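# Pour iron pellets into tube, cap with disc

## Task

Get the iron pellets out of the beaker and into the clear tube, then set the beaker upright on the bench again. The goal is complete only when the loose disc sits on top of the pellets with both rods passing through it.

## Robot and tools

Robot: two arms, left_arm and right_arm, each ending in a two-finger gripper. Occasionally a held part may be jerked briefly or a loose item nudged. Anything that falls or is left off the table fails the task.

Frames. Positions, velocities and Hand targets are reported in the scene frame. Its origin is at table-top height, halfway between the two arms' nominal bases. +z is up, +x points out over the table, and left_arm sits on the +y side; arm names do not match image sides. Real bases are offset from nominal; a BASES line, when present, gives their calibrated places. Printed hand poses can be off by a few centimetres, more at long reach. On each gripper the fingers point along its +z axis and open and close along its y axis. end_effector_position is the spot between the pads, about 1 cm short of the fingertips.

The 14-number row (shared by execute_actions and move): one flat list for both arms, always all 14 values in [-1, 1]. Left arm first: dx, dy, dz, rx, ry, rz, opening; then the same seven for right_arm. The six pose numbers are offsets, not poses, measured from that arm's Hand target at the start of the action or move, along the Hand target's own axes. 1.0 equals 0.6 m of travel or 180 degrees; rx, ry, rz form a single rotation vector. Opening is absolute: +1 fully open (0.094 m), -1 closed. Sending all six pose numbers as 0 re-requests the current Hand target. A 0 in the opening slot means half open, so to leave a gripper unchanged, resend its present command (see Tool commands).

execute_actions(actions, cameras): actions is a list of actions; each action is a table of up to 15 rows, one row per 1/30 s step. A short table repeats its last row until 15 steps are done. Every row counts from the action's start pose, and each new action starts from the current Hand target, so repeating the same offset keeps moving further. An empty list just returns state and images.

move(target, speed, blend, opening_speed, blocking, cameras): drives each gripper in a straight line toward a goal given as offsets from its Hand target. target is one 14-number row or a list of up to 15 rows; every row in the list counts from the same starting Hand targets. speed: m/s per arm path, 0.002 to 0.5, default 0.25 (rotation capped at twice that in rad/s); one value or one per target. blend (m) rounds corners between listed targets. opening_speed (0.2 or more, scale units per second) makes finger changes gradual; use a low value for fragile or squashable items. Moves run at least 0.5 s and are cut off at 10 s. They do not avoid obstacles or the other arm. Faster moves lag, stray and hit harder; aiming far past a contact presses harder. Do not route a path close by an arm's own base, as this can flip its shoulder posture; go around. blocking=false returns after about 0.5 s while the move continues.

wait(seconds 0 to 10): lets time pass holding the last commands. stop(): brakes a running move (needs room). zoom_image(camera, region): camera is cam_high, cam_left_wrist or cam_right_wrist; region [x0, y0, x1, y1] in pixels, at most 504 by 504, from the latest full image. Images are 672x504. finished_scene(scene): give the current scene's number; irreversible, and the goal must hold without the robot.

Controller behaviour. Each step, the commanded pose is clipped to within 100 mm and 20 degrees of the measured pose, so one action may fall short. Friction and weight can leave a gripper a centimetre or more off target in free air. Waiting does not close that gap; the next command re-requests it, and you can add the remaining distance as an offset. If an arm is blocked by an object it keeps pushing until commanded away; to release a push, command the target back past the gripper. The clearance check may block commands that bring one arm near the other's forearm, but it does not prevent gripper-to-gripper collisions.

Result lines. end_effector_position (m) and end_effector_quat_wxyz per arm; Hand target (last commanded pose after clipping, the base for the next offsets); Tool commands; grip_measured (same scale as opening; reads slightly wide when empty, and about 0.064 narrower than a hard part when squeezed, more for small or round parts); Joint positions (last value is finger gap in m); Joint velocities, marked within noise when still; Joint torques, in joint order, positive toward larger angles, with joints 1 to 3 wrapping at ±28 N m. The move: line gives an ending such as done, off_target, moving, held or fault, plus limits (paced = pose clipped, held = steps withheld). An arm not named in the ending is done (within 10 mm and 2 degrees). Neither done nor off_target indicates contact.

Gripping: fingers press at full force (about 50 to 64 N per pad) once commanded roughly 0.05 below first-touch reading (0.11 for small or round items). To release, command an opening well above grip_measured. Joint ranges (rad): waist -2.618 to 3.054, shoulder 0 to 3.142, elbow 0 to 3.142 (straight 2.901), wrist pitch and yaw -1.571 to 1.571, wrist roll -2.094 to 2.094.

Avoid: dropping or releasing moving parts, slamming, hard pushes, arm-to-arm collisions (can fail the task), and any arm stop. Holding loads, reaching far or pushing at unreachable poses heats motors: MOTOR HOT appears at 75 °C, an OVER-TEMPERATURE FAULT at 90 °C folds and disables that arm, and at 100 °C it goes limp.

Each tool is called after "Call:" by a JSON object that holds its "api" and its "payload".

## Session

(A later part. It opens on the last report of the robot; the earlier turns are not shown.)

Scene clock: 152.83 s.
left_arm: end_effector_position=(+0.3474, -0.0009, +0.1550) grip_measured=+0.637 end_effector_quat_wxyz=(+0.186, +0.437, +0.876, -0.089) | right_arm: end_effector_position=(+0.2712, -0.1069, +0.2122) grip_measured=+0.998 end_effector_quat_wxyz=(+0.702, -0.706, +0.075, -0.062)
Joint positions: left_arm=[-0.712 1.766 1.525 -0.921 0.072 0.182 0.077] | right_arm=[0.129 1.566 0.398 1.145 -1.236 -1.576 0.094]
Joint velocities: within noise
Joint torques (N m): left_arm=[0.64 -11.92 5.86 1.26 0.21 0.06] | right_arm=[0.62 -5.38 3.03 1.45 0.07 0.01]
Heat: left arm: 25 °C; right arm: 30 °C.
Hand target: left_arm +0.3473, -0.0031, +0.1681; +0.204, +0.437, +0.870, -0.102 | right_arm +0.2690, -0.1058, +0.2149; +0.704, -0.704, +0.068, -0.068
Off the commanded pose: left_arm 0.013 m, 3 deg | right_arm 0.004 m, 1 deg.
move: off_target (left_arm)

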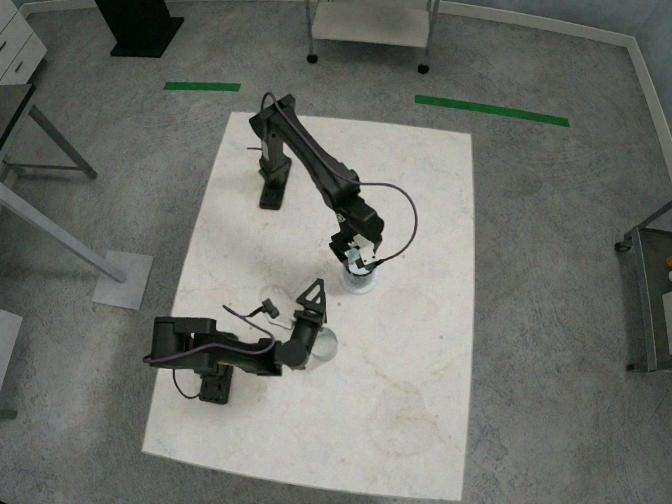

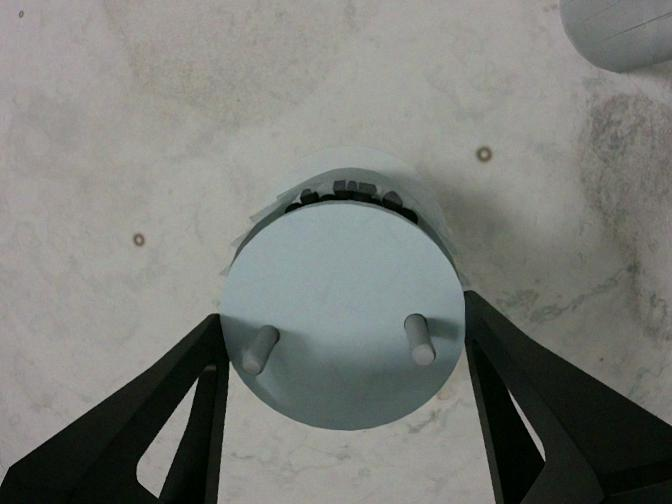

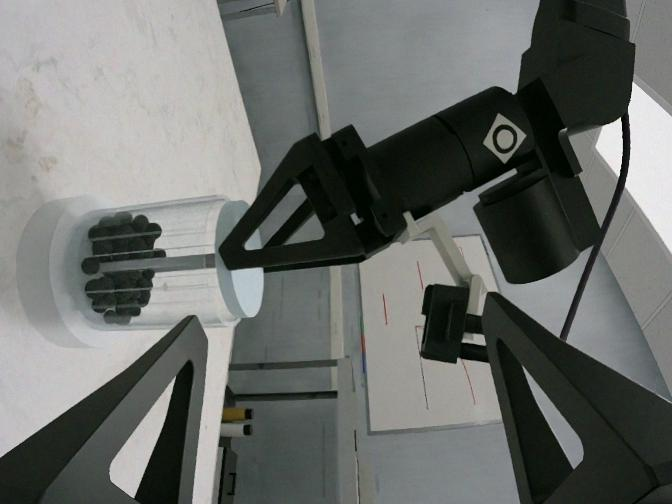

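Call:
{"api": "move", "payload": {"target": [0.003, 0, 0.006, 0, 0, 0, 0.46, 0,0,0,0,0,0,1.0], "speed": 0.015}}

Call:
{"api": "zoom_image", "payload": {"camera": "cam_right_wrist", "region": [150, 170, 310, 350]}}

Call:
{"api": "zoom_image", "payload": {"camera": "cam_left_wrist", "region": [190, 140, 490, 440]}}

Scene clock: 154.57 s.
left_arm: end_effector_position=(+0.3476, -0.0011, +0.1513) grip_measured=+0.637 end_effector_quat_wxyz=(+0.187, +0.437, +0.875, -0.089) | right_arm: end_effector_position=(+0.2712, -0.1069, +0.2122) grip_measured=+0.998 end_effector_quat_wxyz=(+0.702, -0.706, +0.075, -0.062)
Joint positions: left_arm=[-0.712 1.766 1.51 -0.904 0.072 0.182 0.077] | right_arm=[0.129 1.566 0.398 1.145 -1.236 -1.576 0.094]
Joint velocities: within noise
Joint torques (N m): left_arm=[0.8 -11.99 5.65 1.21 0.22 0.07] | right_arm=[0.55 -5.46 3.15 1.48 0.08 0.02]
Heat: left arm: 25 °C; right arm: 30 °C.
Hand target: left_arm +0.3473, -0.0031, +0.1640; +0.204, +0.437, +0.870, -0.102 | right_arm +0.2690, -0.1058, +0.2149; +0.704, -0.704, +0.068, -0.068
Off the commanded pose: left_arm 0.013 m, 3 deg | right_arm 0.004 m, 1 deg.
move: off_target (left_arm)

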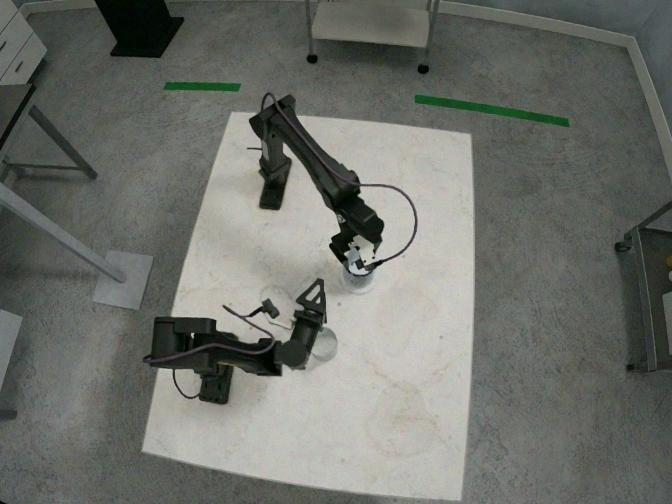

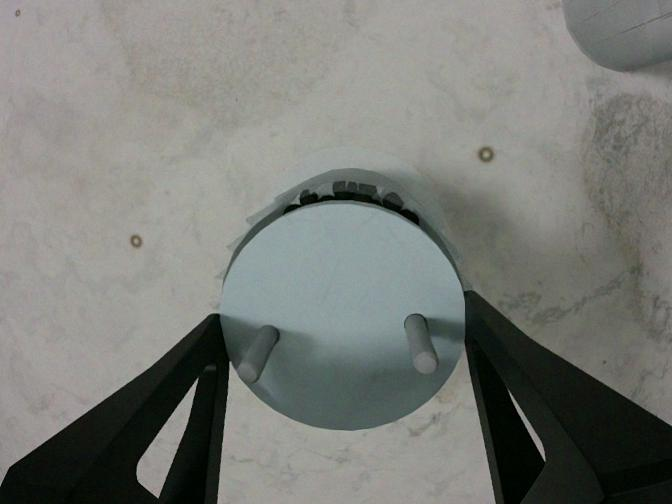

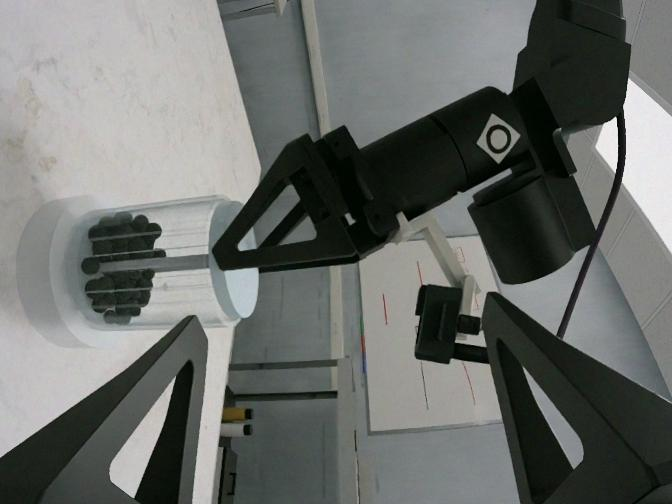

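Scaled by 2.800 from the camera's 672x504 image, which has a finer 960x720 frame.

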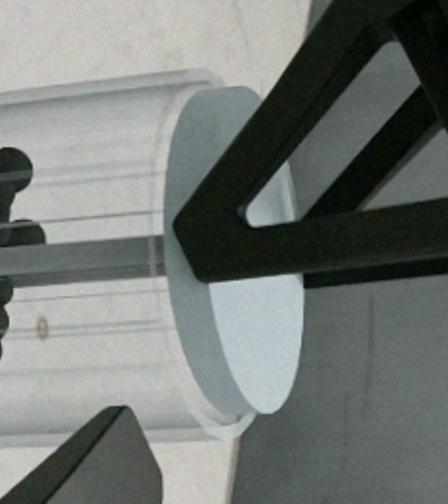

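Scaled by 1.680 from the camera's 672x504 image, which has a finer 960x720 frame.

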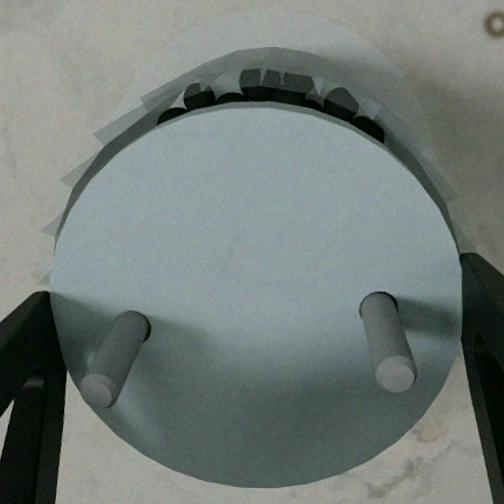

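Call:
{"api": "move", "payload": {"target": [0, 0, 0, 0, 0, 0, 1.0, 0,0,0,0,0,0,1.0], "opening_speed": 0.6}}

Call:
{"api": "zoom_image", "payload": {"camera": "cam_right_wrist", "region": [10, 150, 310, 370]}}

Scene clock: 156.97 s.
left_arm: end_effector_position=(+0.3473, -0.0015, +0.1513) grip_measured=+0.998 end_effector_quat_wxyz=(+0.186, +0.437, +0.875, -0.090) | right_arm: end_effector_position=(+0.2712, -0.1069, +0.2122) grip_measured=+0.998 end_effector_quat_wxyz=(+0.702, -0.706, +0.075, -0.062)
Joint positions: left_arm=[-0.712 1.766 1.51 -0.904 0.075 0.182 0.094] | right_arm=[0.129 1.566 0.398 1.145 -1.236 -1.576 0.094]
Joint velocities: within noise
Joint torques (N m): left_arm=[0.81 -11.85 5.83 1.27 0.16 0.08] | right_arm=[0.75 -5.37 3.08 1.48 0.05 0.03]
Heat: left arm: 26 °C; right arm: 30 °C.
Hand target: left_arm +0.3473, -0.0031, +0.1640; +0.204, +0.437, +0.870, -0.102 | right_arm +0.2690, -0.1058, +0.2149; +0.704, -0.704, +0.068, -0.068
Off the commanded pose: left_arm 0.013 m, 3 deg | right_arm 0.004 m, 1 deg.
move: off_target (left_arm)

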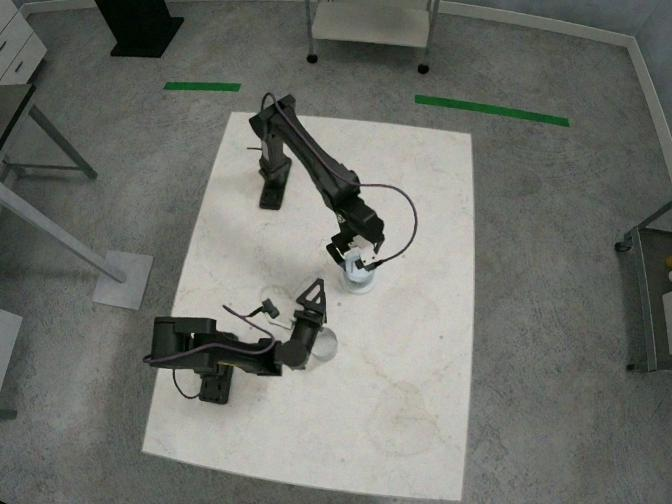

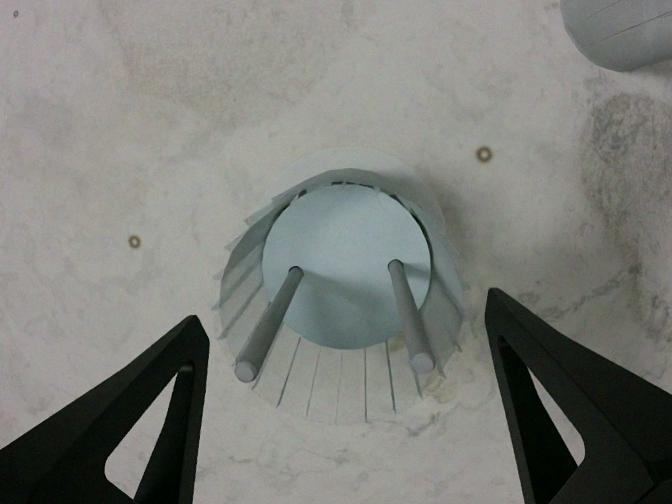

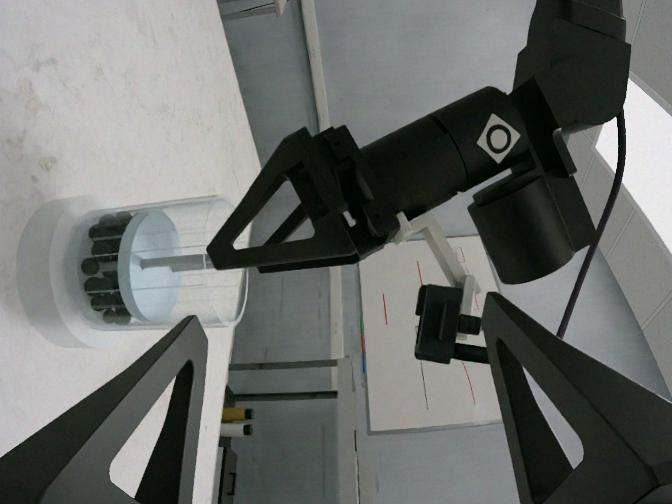

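Scaled by 1.680 from the camera's 672x504 image, which has a finer 960x720 frame.

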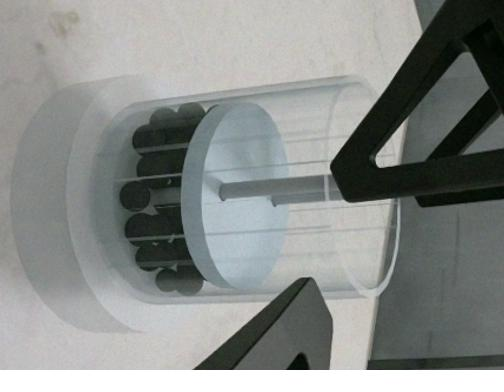

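Call:
{"api": "move", "payload": {"target": [-0.0741, 0, -0.1493, 0, 0, 0, 1.0, 0,0,0,0,0,0,1.0], "speed": 0.15}}

Call:
{"api": "zoom_image", "payload": {"camera": "cam_right_wrist", "region": [10, 150, 310, 370]}}

Call:
{"api": "zoom_image", "payload": {"camera": "cam_high", "region": [220, 220, 440, 400]}}

Scene clock: 159.53 s.
left_arm: end_effector_position=(+0.3480, -0.0025, +0.2649) grip_measured=+0.998 end_effector_quat_wxyz=(+0.213, +0.435, +0.869, -0.099) | right_arm: end_effector_position=(+0.2712, -0.1069, +0.2122) grip_measured=+0.998 end_effector_quat_wxyz=(+0.702, -0.706, +0.075, -0.062)
Joint positions: left_arm=[-0.712 1.81 2.004 -1.295 0.077 0.182 0.094] | right_arm=[0.129 1.566 0.398 1.145 -1.236 -1.576 0.094]
Joint velocities: within noise
Joint torques (N m): left_arm=[0.66 -7.5 7.64 0.96 0.19 0.03] | right_arm=[0.66 -5.59 3.06 1.45 0.05 0.01]
Heat: left arm: 26 °C; right arm: 30 °C.
Hand target: left_arm +0.3472, -0.0031, +0.2641; +0.204, +0.437, +0.870, -0.102 | right_arm +0.2690, -0.1058, +0.2149; +0.704, -0.704, +0.068, -0.068
Off the commanded pose: left_arm 0.001 m, 1 deg | right_arm 0.004 m, 1 deg.
move: done

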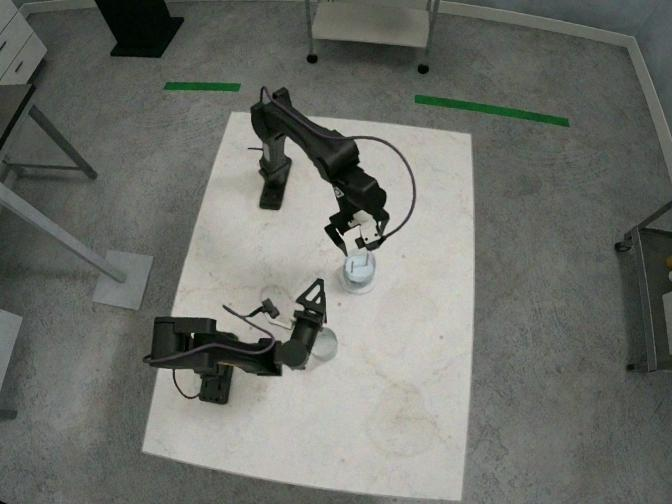

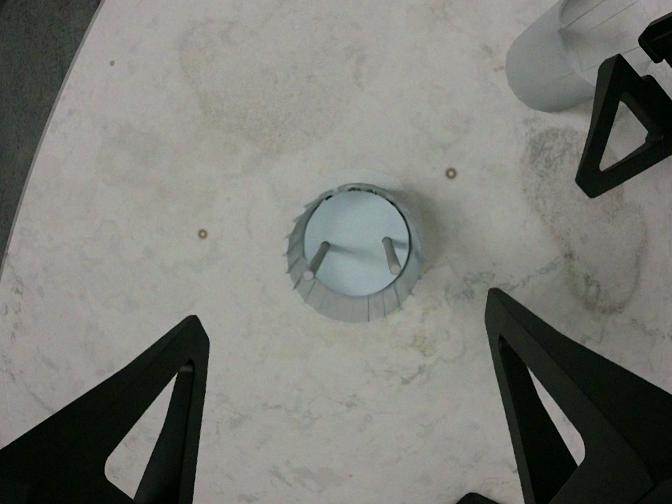

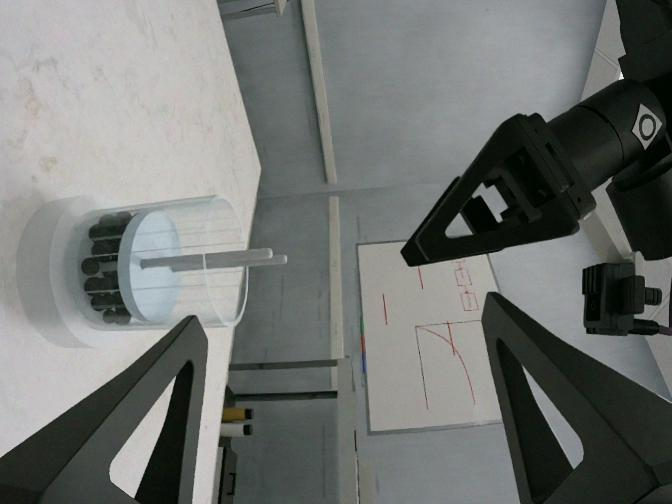

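Scaled by 1.680 from the camera's 672x504 image, which has a finer 960x720 frame.

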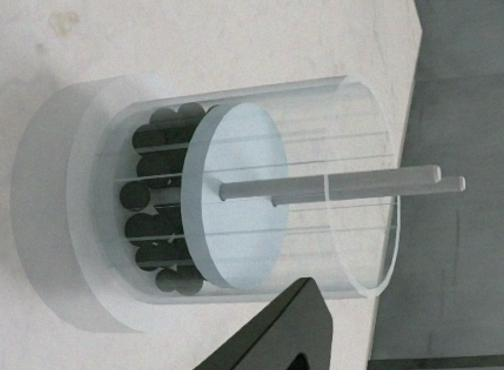

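Scaled by 2.291.

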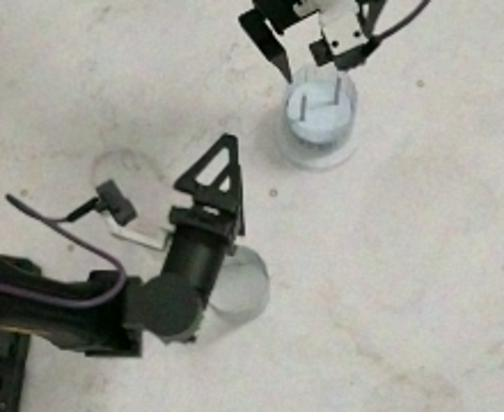

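Call:
{"api": "finished_scene", "payload": {"scene": 2}}

The scene is finished: the task was done.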